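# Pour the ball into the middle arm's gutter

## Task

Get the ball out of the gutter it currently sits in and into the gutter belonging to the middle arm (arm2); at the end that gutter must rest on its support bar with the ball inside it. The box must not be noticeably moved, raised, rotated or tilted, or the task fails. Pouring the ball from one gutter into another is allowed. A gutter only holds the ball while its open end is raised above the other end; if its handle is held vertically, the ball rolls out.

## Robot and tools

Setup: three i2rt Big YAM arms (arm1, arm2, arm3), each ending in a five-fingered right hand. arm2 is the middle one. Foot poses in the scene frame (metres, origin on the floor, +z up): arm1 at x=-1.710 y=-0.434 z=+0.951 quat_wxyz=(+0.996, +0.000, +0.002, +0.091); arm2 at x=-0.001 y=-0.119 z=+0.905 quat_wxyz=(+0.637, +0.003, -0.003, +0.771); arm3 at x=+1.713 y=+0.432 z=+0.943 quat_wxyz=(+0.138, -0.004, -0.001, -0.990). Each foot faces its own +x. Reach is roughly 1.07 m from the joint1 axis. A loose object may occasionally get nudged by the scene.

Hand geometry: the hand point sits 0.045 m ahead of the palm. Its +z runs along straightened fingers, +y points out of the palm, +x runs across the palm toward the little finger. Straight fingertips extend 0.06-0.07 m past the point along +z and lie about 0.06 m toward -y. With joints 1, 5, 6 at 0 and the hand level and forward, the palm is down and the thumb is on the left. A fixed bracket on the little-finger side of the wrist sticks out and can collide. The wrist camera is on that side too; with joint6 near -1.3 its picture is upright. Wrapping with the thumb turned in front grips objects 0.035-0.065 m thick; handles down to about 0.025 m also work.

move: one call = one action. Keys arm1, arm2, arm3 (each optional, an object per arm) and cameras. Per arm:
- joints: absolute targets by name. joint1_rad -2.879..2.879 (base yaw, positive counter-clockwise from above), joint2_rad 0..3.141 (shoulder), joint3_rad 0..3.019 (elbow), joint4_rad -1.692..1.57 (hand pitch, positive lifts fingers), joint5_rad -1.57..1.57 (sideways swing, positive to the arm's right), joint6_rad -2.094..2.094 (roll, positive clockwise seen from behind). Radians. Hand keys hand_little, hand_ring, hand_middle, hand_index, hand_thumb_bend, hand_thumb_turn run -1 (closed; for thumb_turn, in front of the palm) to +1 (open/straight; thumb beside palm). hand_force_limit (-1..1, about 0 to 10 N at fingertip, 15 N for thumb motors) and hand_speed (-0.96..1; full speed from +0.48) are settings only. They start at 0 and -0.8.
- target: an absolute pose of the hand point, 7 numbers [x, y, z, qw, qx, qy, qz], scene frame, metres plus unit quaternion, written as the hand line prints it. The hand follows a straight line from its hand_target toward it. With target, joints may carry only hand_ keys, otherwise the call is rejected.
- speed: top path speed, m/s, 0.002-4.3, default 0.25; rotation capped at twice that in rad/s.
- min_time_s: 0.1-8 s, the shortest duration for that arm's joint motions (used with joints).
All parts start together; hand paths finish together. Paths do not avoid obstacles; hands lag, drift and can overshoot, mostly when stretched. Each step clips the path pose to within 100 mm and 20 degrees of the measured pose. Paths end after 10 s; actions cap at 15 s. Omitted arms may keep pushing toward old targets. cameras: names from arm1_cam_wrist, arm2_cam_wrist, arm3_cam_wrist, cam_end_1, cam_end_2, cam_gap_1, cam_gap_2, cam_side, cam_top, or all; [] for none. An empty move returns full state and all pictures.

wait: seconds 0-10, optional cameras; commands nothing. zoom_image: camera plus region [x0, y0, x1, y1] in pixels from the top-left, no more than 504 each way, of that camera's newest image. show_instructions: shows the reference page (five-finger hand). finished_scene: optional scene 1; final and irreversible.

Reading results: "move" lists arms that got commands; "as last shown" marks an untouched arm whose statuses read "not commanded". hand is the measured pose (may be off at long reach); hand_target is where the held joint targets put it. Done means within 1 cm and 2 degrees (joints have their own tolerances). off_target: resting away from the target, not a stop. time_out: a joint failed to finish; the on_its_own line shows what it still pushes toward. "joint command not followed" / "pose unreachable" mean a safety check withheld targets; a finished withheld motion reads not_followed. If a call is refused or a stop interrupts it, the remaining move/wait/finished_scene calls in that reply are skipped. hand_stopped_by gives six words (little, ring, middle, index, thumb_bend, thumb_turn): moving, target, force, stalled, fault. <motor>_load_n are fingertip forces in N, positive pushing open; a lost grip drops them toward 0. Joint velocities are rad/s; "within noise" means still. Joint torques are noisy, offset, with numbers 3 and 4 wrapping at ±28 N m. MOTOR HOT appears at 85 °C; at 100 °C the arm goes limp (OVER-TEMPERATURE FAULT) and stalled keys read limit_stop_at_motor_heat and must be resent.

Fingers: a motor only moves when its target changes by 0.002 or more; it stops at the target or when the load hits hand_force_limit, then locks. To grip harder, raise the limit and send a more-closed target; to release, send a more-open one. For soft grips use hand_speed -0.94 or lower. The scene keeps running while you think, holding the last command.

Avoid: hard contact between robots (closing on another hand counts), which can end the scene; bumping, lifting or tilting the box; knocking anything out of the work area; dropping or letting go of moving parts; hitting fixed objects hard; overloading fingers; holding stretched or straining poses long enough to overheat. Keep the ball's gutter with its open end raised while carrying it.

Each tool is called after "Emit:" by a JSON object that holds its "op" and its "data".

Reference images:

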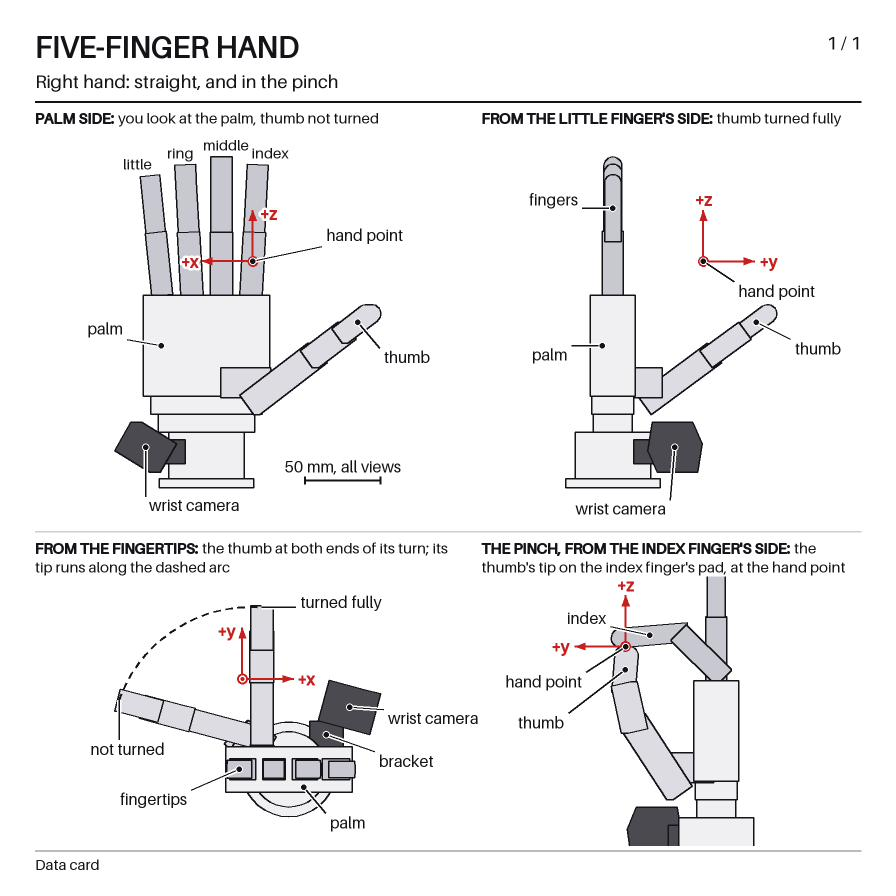

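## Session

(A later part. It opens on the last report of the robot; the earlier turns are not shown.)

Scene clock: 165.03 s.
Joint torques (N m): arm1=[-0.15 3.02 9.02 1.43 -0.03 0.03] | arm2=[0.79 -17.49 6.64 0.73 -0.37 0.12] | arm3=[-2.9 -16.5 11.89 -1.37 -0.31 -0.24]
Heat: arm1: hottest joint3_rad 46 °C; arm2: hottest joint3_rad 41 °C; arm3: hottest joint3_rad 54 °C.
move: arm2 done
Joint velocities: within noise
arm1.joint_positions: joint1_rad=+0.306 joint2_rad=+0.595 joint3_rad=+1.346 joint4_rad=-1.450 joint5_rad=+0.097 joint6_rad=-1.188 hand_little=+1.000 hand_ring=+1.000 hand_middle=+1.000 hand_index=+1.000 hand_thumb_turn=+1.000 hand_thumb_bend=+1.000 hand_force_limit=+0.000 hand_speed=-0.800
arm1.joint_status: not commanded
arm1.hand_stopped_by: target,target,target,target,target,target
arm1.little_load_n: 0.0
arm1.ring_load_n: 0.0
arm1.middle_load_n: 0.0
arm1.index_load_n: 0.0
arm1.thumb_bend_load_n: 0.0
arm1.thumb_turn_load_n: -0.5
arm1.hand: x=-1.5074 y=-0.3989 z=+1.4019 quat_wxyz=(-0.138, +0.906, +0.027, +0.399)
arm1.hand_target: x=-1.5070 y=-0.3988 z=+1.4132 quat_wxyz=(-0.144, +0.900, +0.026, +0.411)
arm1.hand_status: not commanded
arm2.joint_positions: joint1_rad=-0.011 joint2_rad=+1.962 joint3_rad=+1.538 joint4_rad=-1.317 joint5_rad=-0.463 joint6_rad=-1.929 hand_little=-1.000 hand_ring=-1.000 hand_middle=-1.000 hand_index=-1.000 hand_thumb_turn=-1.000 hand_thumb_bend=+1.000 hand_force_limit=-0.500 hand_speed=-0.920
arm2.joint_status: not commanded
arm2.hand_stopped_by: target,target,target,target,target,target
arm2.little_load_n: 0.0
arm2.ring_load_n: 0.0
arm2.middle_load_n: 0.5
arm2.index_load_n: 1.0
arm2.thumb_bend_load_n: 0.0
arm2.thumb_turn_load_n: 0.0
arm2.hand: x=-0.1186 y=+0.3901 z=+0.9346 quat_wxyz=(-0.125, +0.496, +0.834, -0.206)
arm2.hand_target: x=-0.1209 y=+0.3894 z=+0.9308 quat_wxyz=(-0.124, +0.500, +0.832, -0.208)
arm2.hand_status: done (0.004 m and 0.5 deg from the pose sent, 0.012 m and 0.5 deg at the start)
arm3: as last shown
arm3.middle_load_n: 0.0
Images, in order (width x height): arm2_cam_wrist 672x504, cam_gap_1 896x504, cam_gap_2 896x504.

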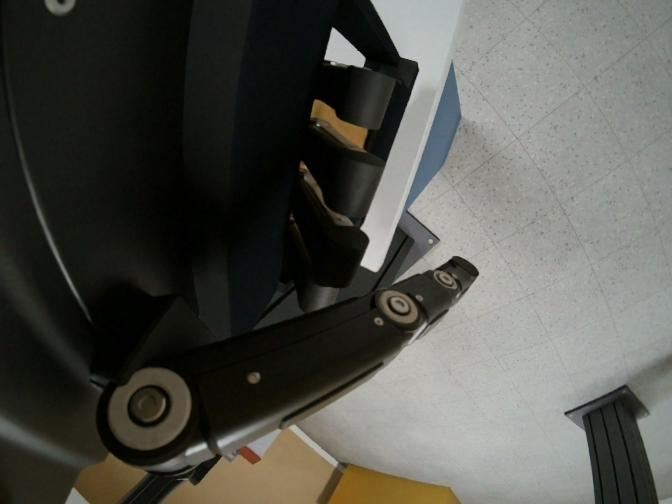

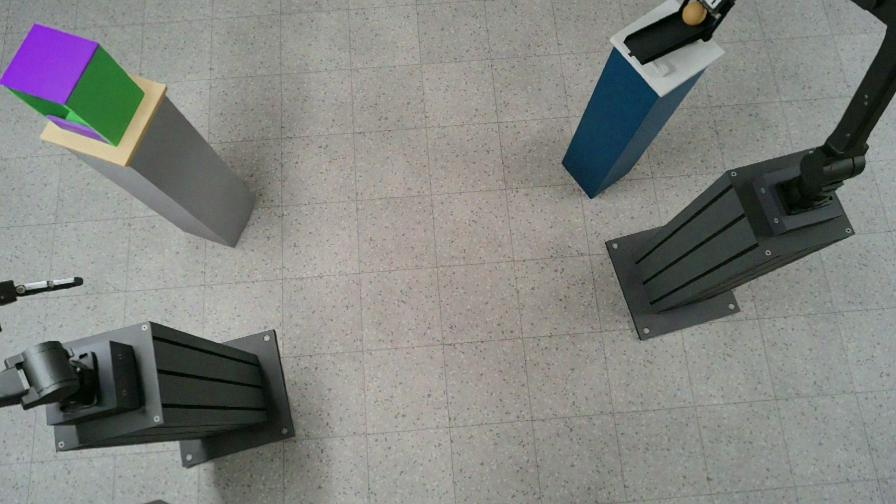

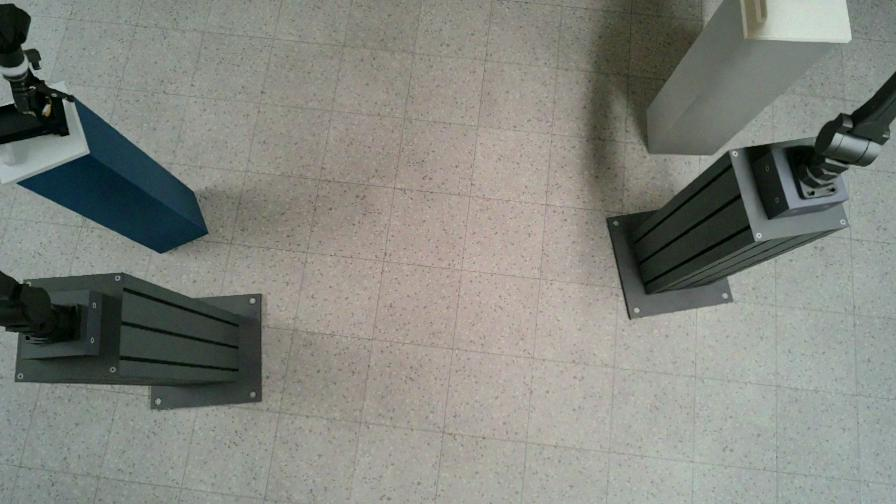

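Emit:
{"op": "move", "data": {"arm2": {"target": [-0.123, 0.388, 0.923, -0.1246, 0.49974, 0.83171, -0.20736], "speed": 0.03}, "cameras": ["arm2_cam_wrist","cam_gap_1","cam_gap_2"]}}

Emit:
{"op": "zoom_image", "data": {"camera": "cam_gap_1", "region": [600, 0, 760, 100]}}

Emit:
{"op": "zoom_image", "data": {"camera": "cam_gap_2", "region": [0, 60, 120, 200]}}

Scene clock: 166.13 s.
Joint torques (N m): arm1=[-0.26 2.96 9.06 1.39 0 0.02] | arm2=[1.08 -17.08 6.57 0.75 -0.39 0.12] | arm3=[-3.02 -16.38 11.86 -1.36 -0.34 -0.24]
Heat: arm1: hottest joint3_rad 46 °C; arm2: hottest joint3_rad 41 °C; arm3: hottest joint3_rad 54 °C.
move: arm2 done
Joint velocities: within noise
arm1, arm3: as last shown
arm1.thumb_turn_load_n: 0.0
arm2.joint_positions: joint1_rad=-0.011 joint2_rad=+1.962 joint3_rad=+1.524 joint4_rad=-1.295 joint5_rad=-0.463 joint6_rad=-1.924 hand_little=-1.000 hand_ring=-1.000 hand_middle=-1.000 hand_index=-1.000 hand_thumb_turn=-1.000 hand_thumb_bend=+1.000 hand_force_limit=-0.500 hand_speed=-0.920
arm2.joint_status: not commanded
arm2.hand_stopped_by: target,target,target,target,target,target
arm2.little_load_n: 0.5
arm2.ring_load_n: 0.5
arm2.middle_load_n: 0.5
arm2.index_load_n: 0.5
arm2.thumb_bend_load_n: 0.0
arm2.thumb_turn_load_n: 0.0
arm2.hand: x=-0.1186 y=+0.3899 z=+0.9294 quat_wxyz=(-0.127, +0.498, +0.834, -0.204)
arm2.hand_target: x=-0.1230 y=+0.3881 z=+0.9233 quat_wxyz=(-0.125, +0.500, +0.832, -0.207)
arm2.hand_status: done (0.008 m and 0.6 deg from the pose sent, 0.013 m and 0.5 deg at the start)
arm3.middle_load_n: 0.5
Images, in order (width x height): arm2_cam_wrist 672x504, cam_gap_1 896x504, cam_gap_2 896x504.

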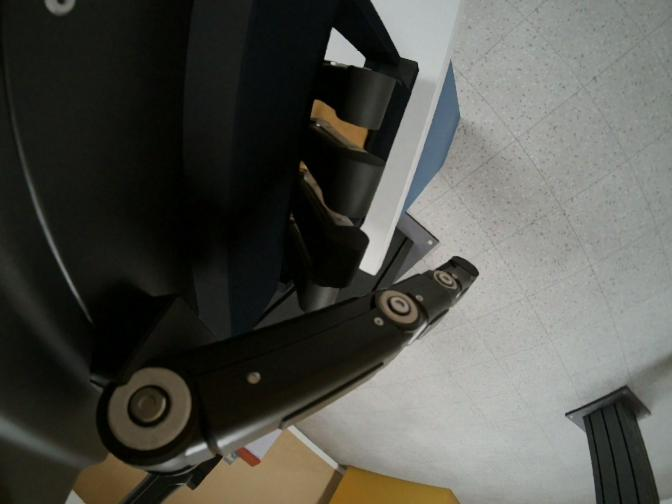

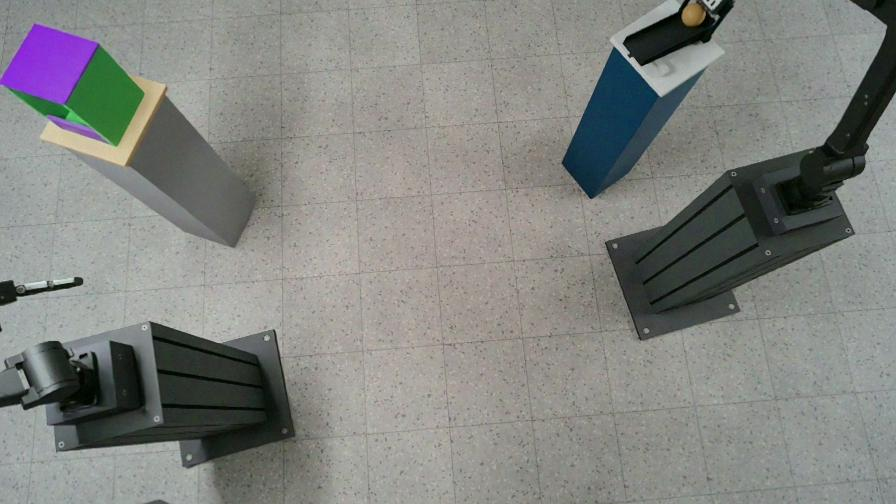

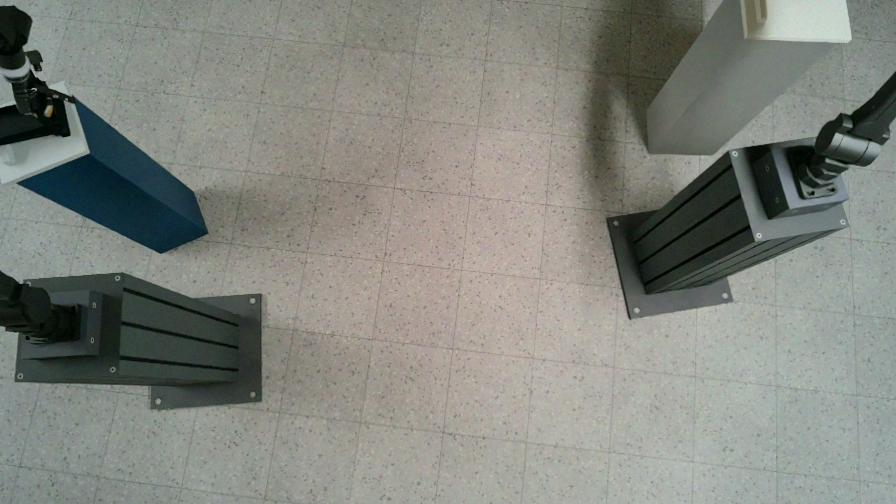

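Scaled by 3.150 from the camera's image (finer frame: 1280x720).

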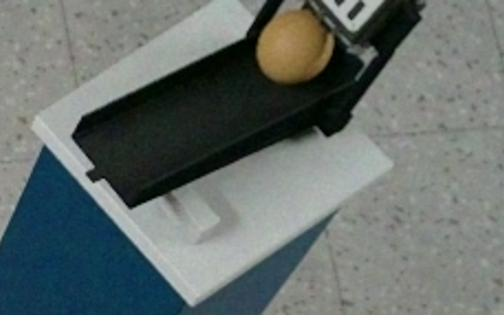

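Scaled by 3.600 from the camera's image (finer frame: 1280x720).

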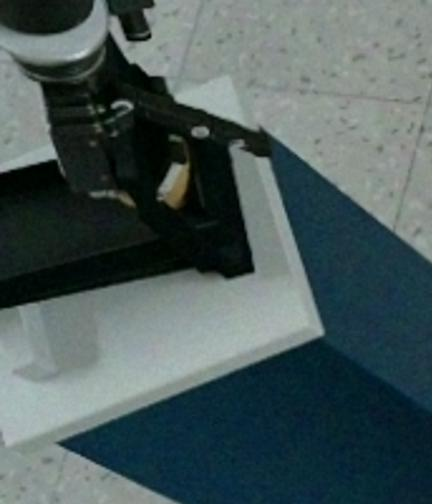

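Emit:
{"op": "move", "data": {"arm2": {"target": [-0.127, 0.386, 0.921, -0.10268, 0.50470, 0.83996, -0.17090], "speed": 0.03}, "cameras": ["arm2_cam_wrist","cam_gap_1","cam_gap_2"]}}

Emit:
{"op": "zoom_image", "data": {"camera": "cam_gap_1", "region": [600, 0, 760, 100]}}

Emit:
{"op": "zoom_image", "data": {"camera": "cam_gap_2", "region": [0, 60, 120, 200]}}

Scene clock: 168.27 s.
Joint torques (N m): arm1=[-0.21 2.84 9.11 1.42 -0.01 0.03] | arm2=[1.32 -18.02 6.05 0.85 -0.1 0.14] | arm3=[-2.67 -16.73 11.99 -1.21 -0.3 -0.18]
Heat: arm1: hottest joint3_rad 46 °C; arm2: hottest joint3_rad 40 °C; arm3: hottest joint3_rad 55 °C.
move: arm2 done
Joint velocities: within noise
arm1, arm3: as last shown
arm2.joint_positions: joint1_rad=+0.017 joint2_rad=+1.954 joint3_rad=+1.495 joint4_rad=-1.239 joint5_rad=-0.391 joint6_rad=-1.872 hand_little=-1.000 hand_ring=-1.000 hand_middle=-1.000 hand_index=-1.000 hand_thumb_turn=-1.000 hand_thumb_bend=+1.000 hand_force_limit=-0.500 hand_speed=-0.920
arm2.joint_status: not commanded
arm2.hand_stopped_by: target,target,target,target,target,target
arm2.little_load_n: 0.0
arm2.ring_load_n: 0.0
arm2.middle_load_n: 0.0
arm2.index_load_n: 0.0
arm2.thumb_bend_load_n: 0.0
arm2.thumb_turn_load_n: 0.0
arm2.hand: x=-0.1186 y=+0.3892 z=+0.9212 quat_wxyz=(-0.104, +0.507, +0.838, -0.173)
arm2.hand_target: x=-0.1233 y=+0.3865 z=+0.9210 quat_wxyz=(-0.103, +0.507, +0.838, -0.171)
arm2.hand_status: done (0.009 m and 0.5 deg from the pose sent, 0.013 m and 4.8 deg at the start)
arm3.little_load_n: 0.5
Images, in order (width x height): arm2_cam_wrist 672x504, cam_gap_1 896x504, cam_gap_2 896x504.

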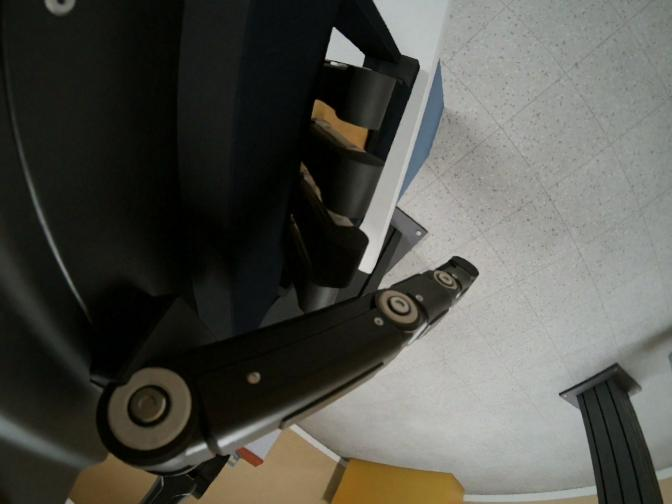

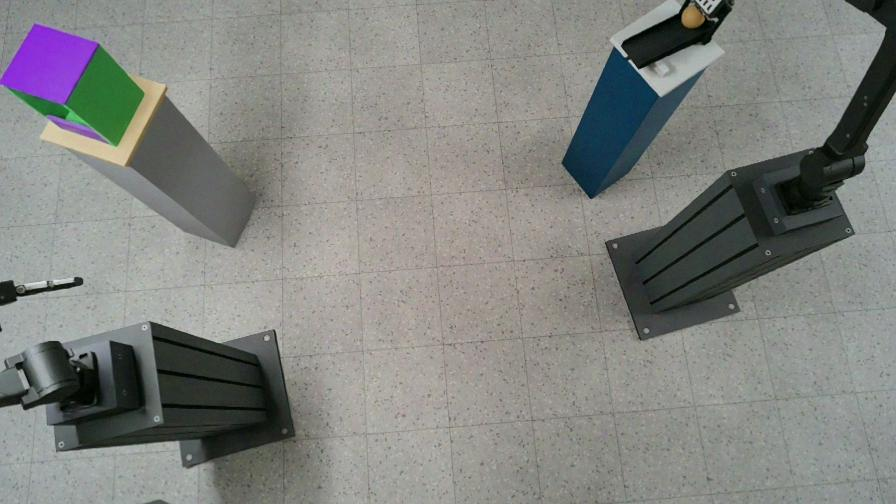

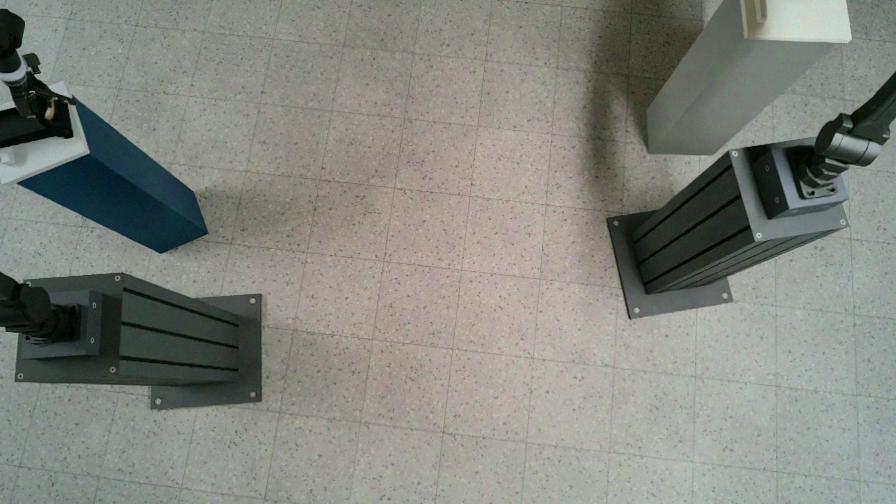

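Scaled by 3.150 from the camera's image (finer frame: 1280x720).

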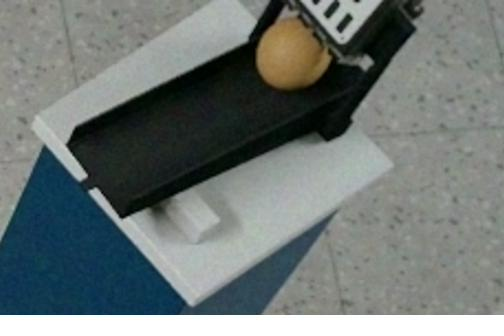

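Scaled by 3.600 from the camera's image (finer frame: 1280x720).

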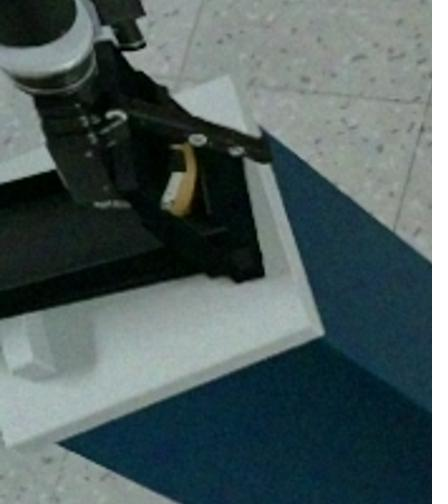

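Emit:
{"op": "move", "data": {"arm2": {"target": [-0.117, 0.390, 0.9248, -0.06277, 0.51121, 0.85078, -0.10446], "speed": 0.03}, "cameras": ["arm2_cam_wrist","cam_gap_1","cam_gap_2"]}}

Emit:
{"op": "zoom_image", "data": {"camera": "cam_gap_1", "region": [600, 0, 760, 100]}}

Emit:
{"op": "zoom_image", "data": {"camera": "cam_gap_2", "region": [0, 60, 120, 200]}}

Emit:
{"op": "zoom_image", "data": {"camera": "arm2_cam_wrist", "region": [240, 20, 440, 320]}}

Scene clock: 172.43 s.
Joint torques (N m): arm1=[-0.26 2.73 9.05 1.42 -0.02 0.02] | arm2=[1.2 -17.85 6.13 0.99 0.03 0.14] | arm3=[-3.49 -17.03 11.95 -1.18 -0.29 -0.22]
Heat: arm1: hottest joint3_rad 46 °C; arm2: hottest joint3_rad 40 °C; arm3: hottest joint3_rad 55 °C.
move: arm2 done
Joint velocities: within noise
arm1: as last shown
arm2.joint_positions: joint1_rad=+0.063 joint2_rad=+1.927 joint3_rad=+1.464 joint4_rad=-1.183 joint5_rad=-0.244 joint6_rad=-1.819 hand_little=-1.000 hand_ring=-1.000 hand_middle=-1.000 hand_index=-1.000 hand_thumb_turn=-1.000 hand_thumb_bend=+1.000 hand_force_limit=-0.500 hand_speed=-0.920
arm2.joint_status: not commanded
arm2.hand_stopped_by: target,target,target,target,target,target
arm2.little_load_n: 0.0
arm2.ring_load_n: 0.0
arm2.middle_load_n: 0.0
arm2.index_load_n: 0.0
arm2.thumb_bend_load_n: 0.0
arm2.thumb_turn_load_n: 0.0
arm2.hand: x=-0.1137 y=+0.3922 z=+0.9244 quat_wxyz=(-0.062, +0.510, +0.851, -0.108)
arm2.hand_target: x=-0.1174 y=+0.3903 z=+0.9249 quat_wxyz=(-0.063, +0.511, +0.851, -0.104)
arm2.hand_status: done (0.004 m and 0.5 deg from the pose sent, 0.004 m and 9.3 deg at the start)
arm3.joint_positions: joint1_rad=-2.034 joint2_rad=+1.933 joint3_rad=+1.688 joint4_rad=-1.587 joint5_rad=-0.410 joint6_rad=-2.061 hand_little=-1.000 hand_ring=-1.000 hand_middle=-1.000 hand_index=-1.000 hand_thumb_turn=-1.000 hand_thumb_bend=+1.000 hand_force_limit=-0.500 hand_speed=-0.920
arm3.joint_status: not commanded
arm3.hand_stopped_by: target,target,target,target,target,target
arm3.little_load_n: 0.0
arm3.ring_load_n: 0.5
arm3.middle_load_n: 0.5
arm3.index_load_n: 0.5
arm3.thumb_bend_load_n: 0.0
arm3.thumb_turn_load_n: 0.0
arm3.hand: x=+1.7956 y=+0.9451 z=+1.0389 quat_wxyz=(+0.129, -0.596, -0.766, +0.206)
arm3.hand_target: x=+1.7997 y=+0.9628 z=+1.0600 quat_wxyz=(+0.141, -0.589, -0.774, +0.185)
arm3.hand_status: not commanded
Images, in order (width x height): arm2_cam_wrist 672x504, cam_gap_1 896x504, cam_gap_2 896x504.

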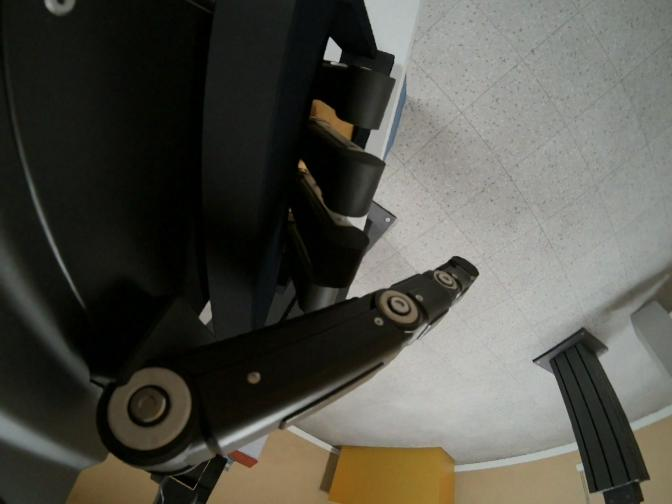

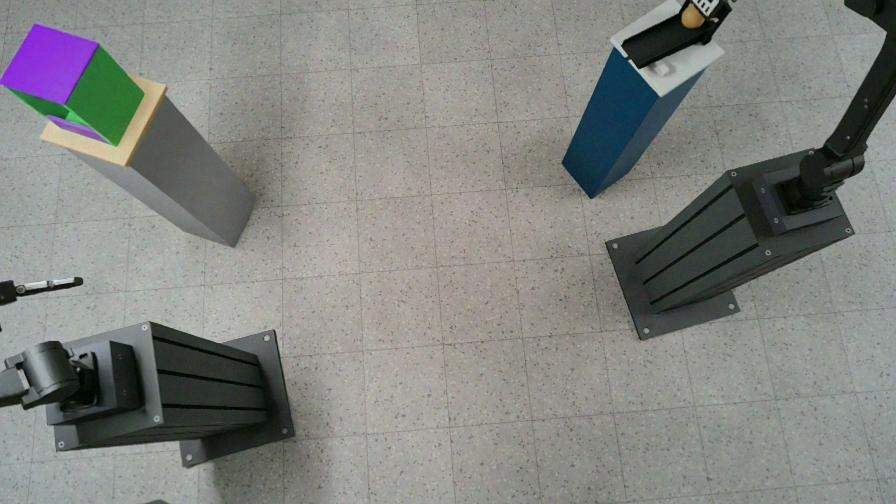

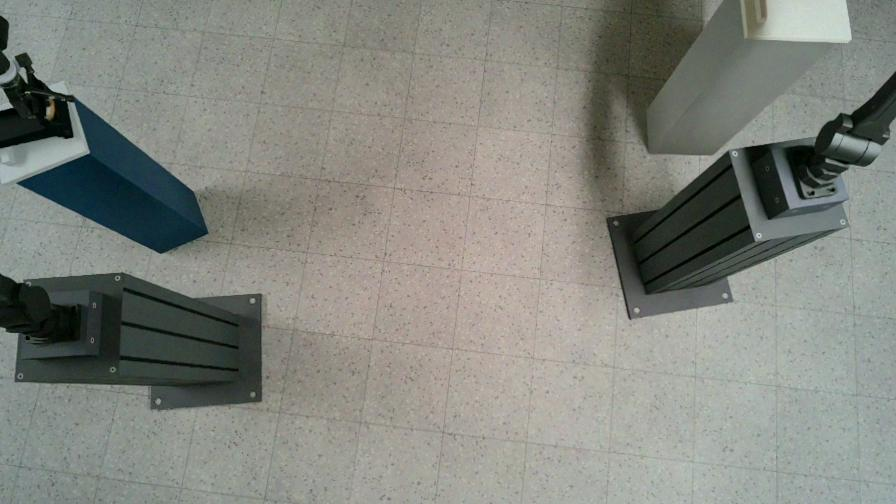

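Scaled by 3.150 from the camera's image (finer frame: 1280x720).

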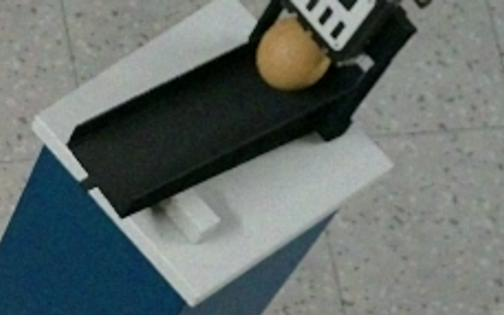

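Scaled by 3.600 from the camera's image (finer frame: 1280x720).

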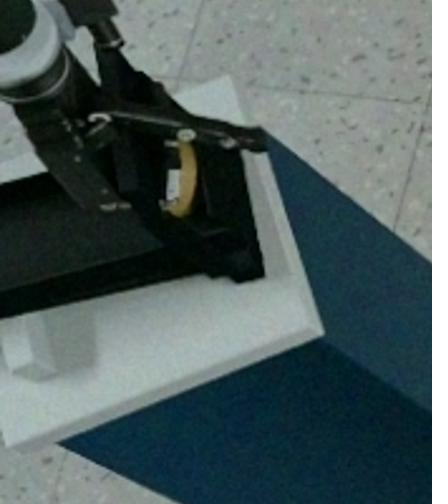

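Scaled by 1.680 from the camera's image (finer frame: 960x720).

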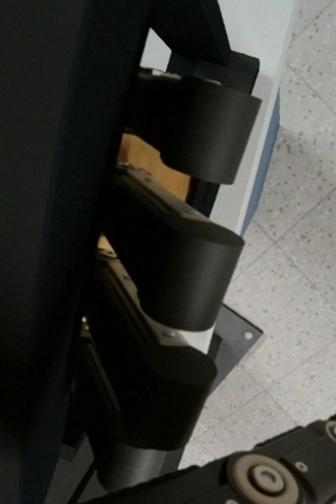

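Emit:
{"op": "move", "data": {"arm2": {"target": [-0.117, 0.390, 0.9308, -0.06277, 0.51121, 0.85078, -0.10446], "speed": 0.008, "joints": {"hand_little": -0.78, "hand_ring": -0.78, "hand_middle": -0.78, "hand_index": -0.78}}, "cameras": ["arm2_cam_wrist","cam_gap_1","cam_gap_2"]}}

Emit:
{"op": "zoom_image", "data": {"camera": "cam_gap_1", "region": [600, 0, 760, 100]}}

Emit:
{"op": "zoom_image", "data": {"camera": "arm2_cam_wrist", "region": [240, 20, 440, 320]}}

Scene clock: 174.10 s.
Joint torques (N m): arm1=[-0.32 2.9 9.05 1.42 -0.02 0.01] | arm2=[1.08 -17.73 6.67 0.43 0.02 0.12] | arm3=[-2.96 -16.38 11.88 -1.28 -0.29 -0.26]
Heat: arm1: hottest joint3_rad 46 °C; arm2: hottest joint3_rad 40 °C; arm3: hottest joint3_rad 56 °C.
move: arm2 done
Joint velocities: within noise
arm1, arm3: as last shown
arm2.joint_positions: joint1_rad=+0.063 joint2_rad=+1.919 joint3_rad=+1.464 joint4_rad=-1.183 joint5_rad=-0.244 joint6_rad=-1.819 hand_little=-0.780 hand_ring=-0.780 hand_middle=-0.780 hand_index=-0.780 hand_thumb_turn=-1.000 hand_thumb_bend=+1.000 hand_force_limit=-0.500 hand_speed=-0.920
arm2.joint_status: all done
arm2.hand_stopped_by: target,target,target,target,target,target
arm2.little_load_n: 0.0
arm2.ring_load_n: 0.0
arm2.middle_load_n: 0.0
arm2.index_load_n: 0.5
arm2.thumb_bend_load_n: 0.0
arm2.thumb_turn_load_n: 0.0
arm2.hand: x=-0.1139 y=+0.3930 z=+0.9283 quat_wxyz=(-0.065, +0.509, +0.851, -0.106)
arm2.hand_target: x=-0.1170 y=+0.3901 z=+0.9310 quat_wxyz=(-0.063, +0.511, +0.851, -0.104)
arm2.hand_status: done (0.005 m and 0.4 deg from the pose sent, 0.008 m and 0.5 deg at the start)
arm3.middle_load_n: 0.0
Images, in order (width x height): arm2_cam_wrist 672x504, cam_gap_1 896x504, cam_gap_2 896x504.

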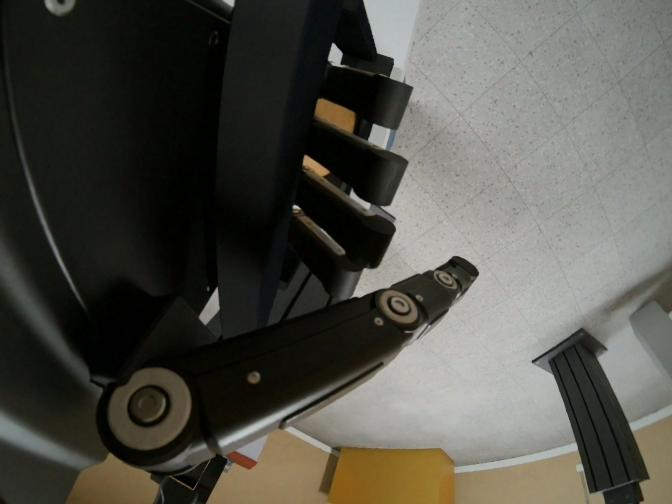

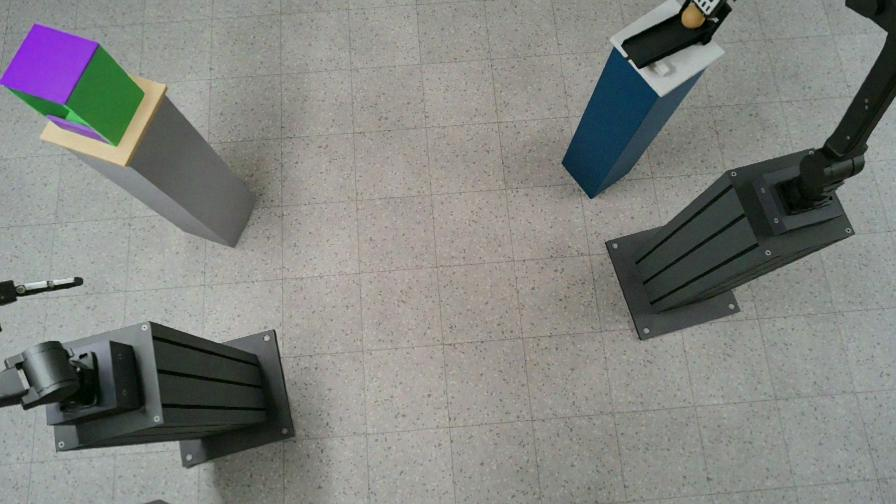

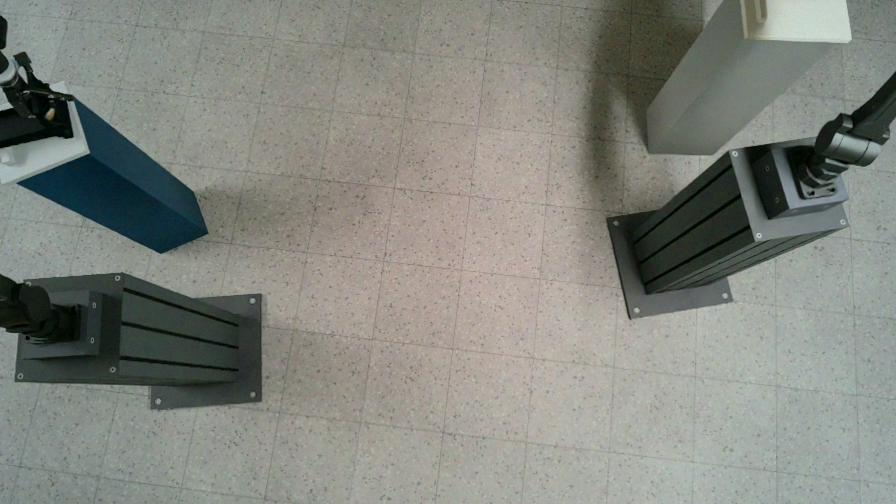

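Scaled by 3.150 from the camera's image (finer frame: 1280x720).

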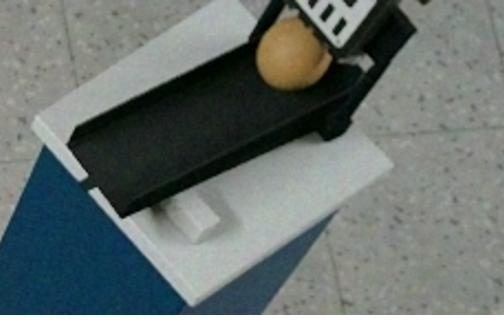

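Scaled by 1.680 from the camera's image (finer frame: 960x720).

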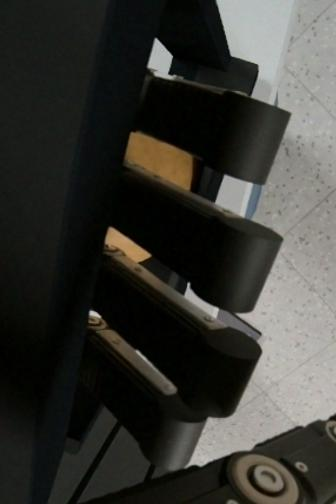

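Emit:
{"op": "move", "data": {"arm2": {"target": [-0.117, 0.390, 0.9370, -0.06277, 0.51121, 0.85078, -0.10446], "speed": 0.02}, "cameras": ["arm2_cam_wrist","cam_gap_1"]}}

Emit:
{"op": "zoom_image", "data": {"camera": "cam_gap_1", "region": [600, 0, 760, 100]}}

Emit:
{"op": "zoom_image", "data": {"camera": "arm2_cam_wrist", "region": [240, 20, 440, 320]}}

Scene clock: 176.27 s.
Joint torques (N m): arm1=[-0.32 2.9 9.13 1.39 -0.01 0.02] | arm2=[1.08 -17.85 7.21 -0.06 0.02 0.12] | arm3=[-3.37 -16.91 11.99 -1.28 -0.32 -0.21]
Heat: arm1: hottest joint3_rad 46 °C; arm2: hottest joint3_rad 40 °C; arm3: hottest joint3_rad 56 °C.
move: arm2 done
Joint velocities: within noise
arm1, arm3: as last shown
arm2.joint_positions: joint1_rad=+0.063 joint2_rad=+1.914 joint3_rad=+1.464 joint4_rad=-1.186 joint5_rad=-0.244 joint6_rad=-1.819 hand_little=-0.780 hand_ring=-0.780 hand_middle=-0.780 hand_index=-0.780 hand_thumb_turn=-1.000 hand_thumb_bend=+1.000 hand_force_limit=-0.500 hand_speed=-0.920
arm2.joint_status: not commanded
arm2.hand_stopped_by: target,target,target,target,target,target
arm2.little_load_n: 0.0
arm2.ring_load_n: 0.0
arm2.middle_load_n: 0.0
arm2.index_load_n: 0.5
arm2.thumb_bend_load_n: -0.5
arm2.thumb_turn_load_n: 0.0
arm2.hand: x=-0.1138 y=+0.3926 z=+0.9307 quat_wxyz=(-0.065, +0.509, +0.852, -0.105)
arm2.hand_target: x=-0.1170 y=+0.3901 z=+0.9367 quat_wxyz=(-0.063, +0.511, +0.851, -0.105)
arm2.hand_status: done (0.008 m and 0.4 deg from the pose sent, 0.010 m and 0.4 deg at the start)
arm3.little_load_n: 0.5
arm3.middle_load_n: 0.5
Images, in order (width x height): arm2_cam_wrist 672x504, cam_gap_1 896x504.

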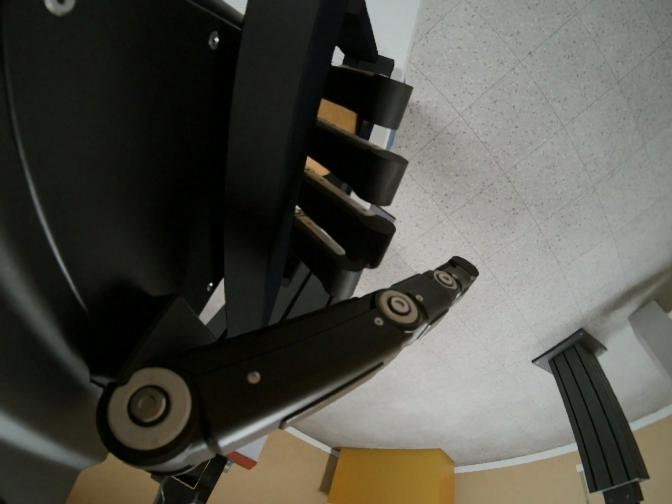

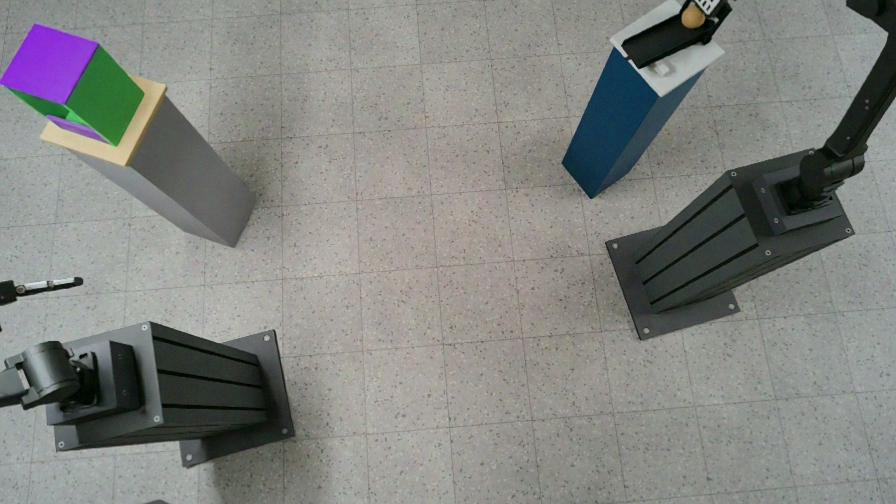

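Scaled by 3.150 from the camera's image (finer frame: 1280x720).

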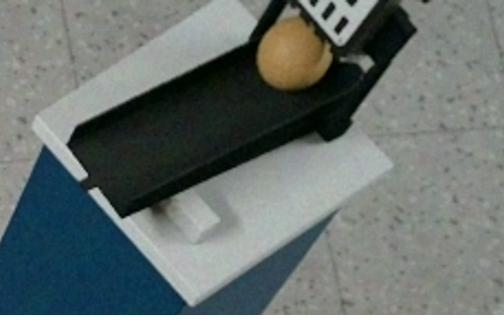

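Scaled by 1.680 from the camera's image (finer frame: 960x720).

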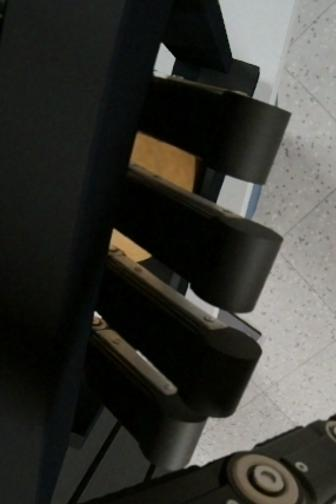

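Emit:
{"op": "move", "data": {"arm2": {"target": [-0.118, 0.389, 0.9430, -0.06277, 0.51121, 0.85078, -0.10446], "speed": 0.02, "joints": {"hand_little": -0.6, "hand_ring": -0.6, "hand_middle": -0.6, "hand_index": -0.6}}, "cameras": ["arm2_cam_wrist","cam_gap_1"]}}

Emit:
{"op": "zoom_image", "data": {"camera": "cam_gap_1", "region": [600, 0, 760, 100]}}

Emit:
{"op": "zoom_image", "data": {"camera": "arm2_cam_wrist", "region": [240, 20, 440, 320]}}

Scene clock: 177.73 s.
Joint torques (N m): arm1=[-0.21 2.9 9.03 1.36 -0.01 0.02] | arm2=[1.2 -17.79 7.58 -0.03 0.01 0.12] | arm3=[-3.14 -16.62 11.9 -1.37 -0.3 -0.23]
Heat: arm1: hottest joint3_rad 46 °C; arm2: hottest joint3_rad 40 °C; arm3: hottest joint3_rad 56 °C.
move: arm2 done
Joint velocities: within noise
arm1, arm3: as last shown
arm1.ring_load_n: 0.5
arm2.joint_positions: joint1_rad=+0.064 joint2_rad=+1.907 joint3_rad=+1.464 joint4_rad=-1.199 joint5_rad=-0.244 joint6_rad=-1.817 hand_little=-0.600 hand_ring=-0.600 hand_middle=-0.600 hand_index=-0.600 hand_thumb_turn=-1.000 hand_thumb_bend=+1.000 hand_force_limit=-0.500 hand_speed=-0.920
arm2.joint_status: all done
arm2.hand_stopped_by: target,target,target,target,target,target
arm2.little_load_n: 0.0
arm2.ring_load_n: 0.0
arm2.middle_load_n: 0.0
arm2.index_load_n: 0.0
arm2.thumb_bend_load_n: 0.0
arm2.thumb_turn_load_n: 0.0
arm2.hand: x=-0.1139 y=+0.3895 z=+0.9350 quat_wxyz=(-0.063, +0.510, +0.851, -0.107)
arm2.hand_target: x=-0.1179 y=+0.3891 z=+0.9429 quat_wxyz=(-0.063, +0.511, +0.851, -0.104)
arm2.hand_status: done (0.009 m and 0.4 deg from the pose sent, 0.014 m and 0.4 deg at the start)
Images, in order (width x height): arm2_cam_wrist 672x504, cam_gap_1 896x504.

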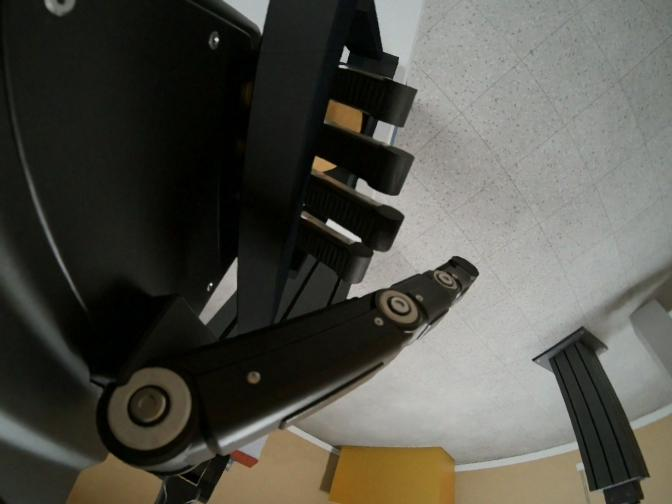

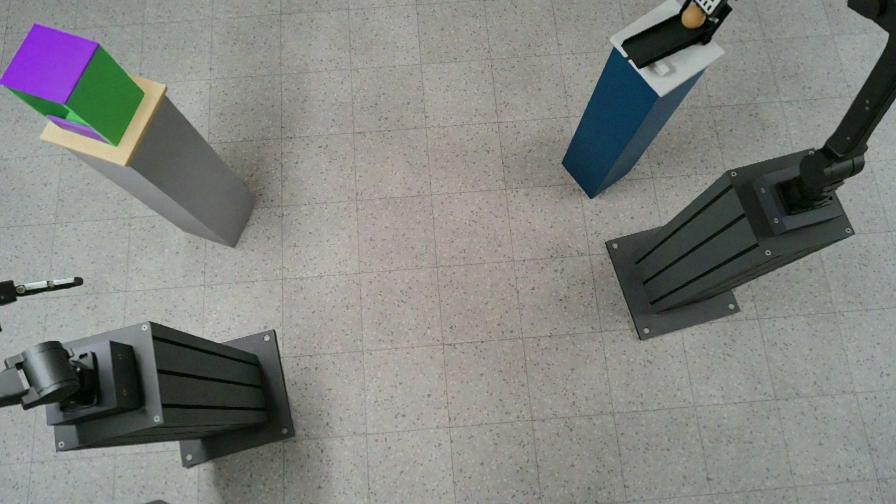

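Scaled by 3.150 from the camera's image (finer frame: 1280x720).

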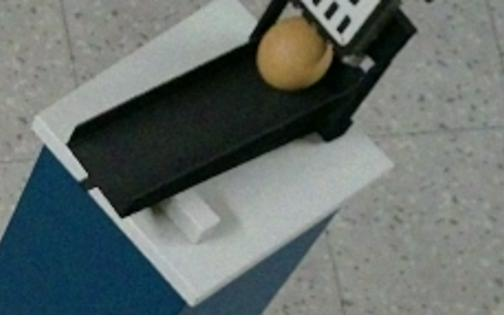

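Scaled by 1.680 from the camera's image (finer frame: 960x720).

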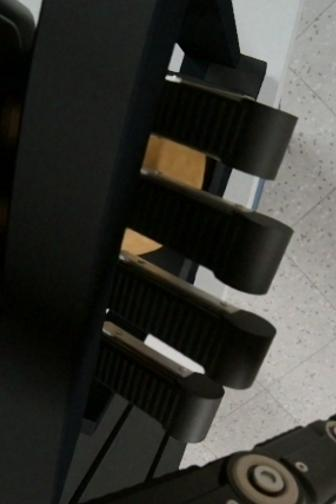

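Emit:
{"op": "move", "data": {"arm2": {"target": [-0.118, 0.389, 0.9500, -0.06277, 0.51121, 0.85078, -0.10446], "speed": 0.015, "joints": {"hand_little": -0.35, "hand_ring": -0.35, "hand_middle": -0.35, "hand_index": -0.35}}, "cameras": ["arm2_cam_wrist","cam_gap_1"]}}

Emit:
{"op": "zoom_image", "data": {"camera": "cam_gap_1", "region": [600, 0, 760, 100]}}

Emit:
{"op": "zoom_image", "data": {"camera": "arm2_cam_wrist", "region": [240, 20, 440, 320]}}

Scene clock: 179.50 s.
Joint torques (N m): arm1=[-0.26 2.84 9.07 1.4 -0.02 0.03] | arm2=[1.14 -17.49 8.27 -0.01 0.01 0.13] | arm3=[-2.78 -16.73 11.86 -1.37 -0.29 -0.2]
Heat: arm1: hottest joint3_rad 46 °C; arm2: hottest joint3_rad 40 °C; arm3: hottest joint3_rad 57 °C.
move: arm2 off_target
Joint velocities: within noise
arm1, arm3: as last shown
arm1.ring_load_n: 0.0
arm2.joint_positions: joint1_rad=+0.064 joint2_rad=+1.896 joint3_rad=+1.464 joint4_rad=-1.216 joint5_rad=-0.244 joint6_rad=-1.817 hand_little=-0.350 hand_ring=-0.350 hand_middle=-0.350 hand_index=-0.350 hand_thumb_turn=-1.000 hand_thumb_bend=+1.000 hand_force_limit=-0.500 hand_speed=-0.920
arm2.joint_status: all done
arm2.hand_stopped_by: target,target,target,target,target,target
arm2.little_load_n: 0.0
arm2.ring_load_n: 0.0
arm2.middle_load_n: 0.0
arm2.index_load_n: 0.0
arm2.thumb_bend_load_n: 0.0
arm2.thumb_turn_load_n: 0.0
arm2.hand: x=-0.1130 y=+0.3861 z=+0.9409 quat_wxyz=(-0.061, +0.510, +0.851, -0.109)
arm2.hand_target: x=-0.1180 y=+0.3892 z=+0.9504 quat_wxyz=(-0.063, +0.511, +0.851, -0.104)
arm2.hand_status: off_target (0.011 m and 0.6 deg from the pose sent, 0.016 m and 0.4 deg at the start)
arm3.little_load_n: 0.0
Images, in order (width x height): arm2_cam_wrist 672x504, cam_gap_1 896x504.

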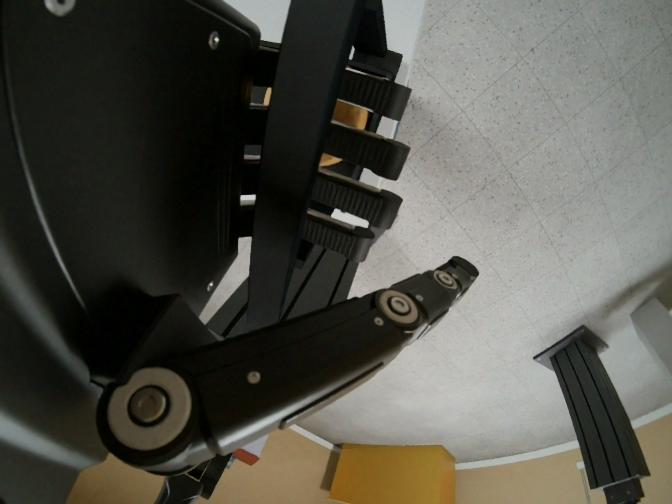

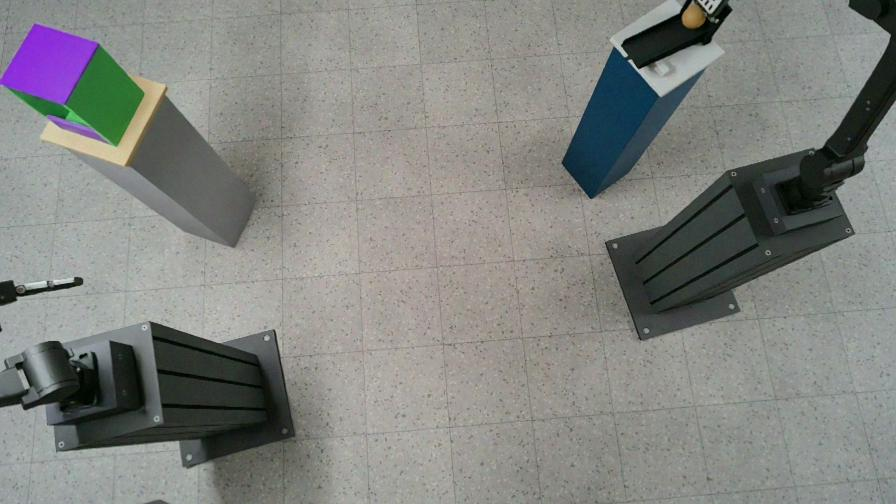

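Scaled by 3.150 from the camera's image (finer frame: 1280x720).

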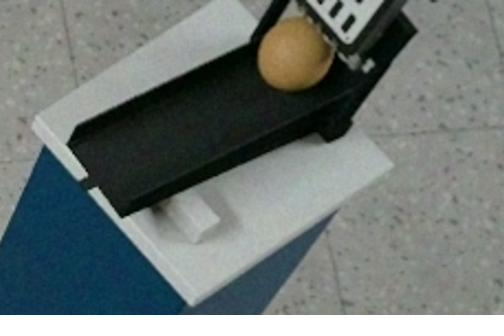

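Scaled by 1.680 from the camera's image (finer frame: 960x720).

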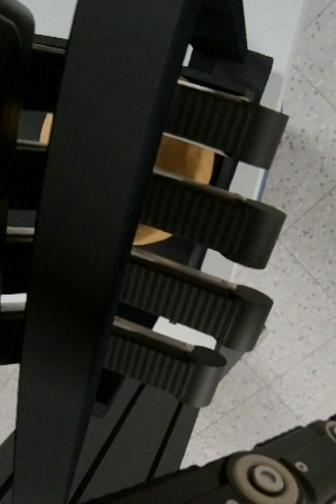

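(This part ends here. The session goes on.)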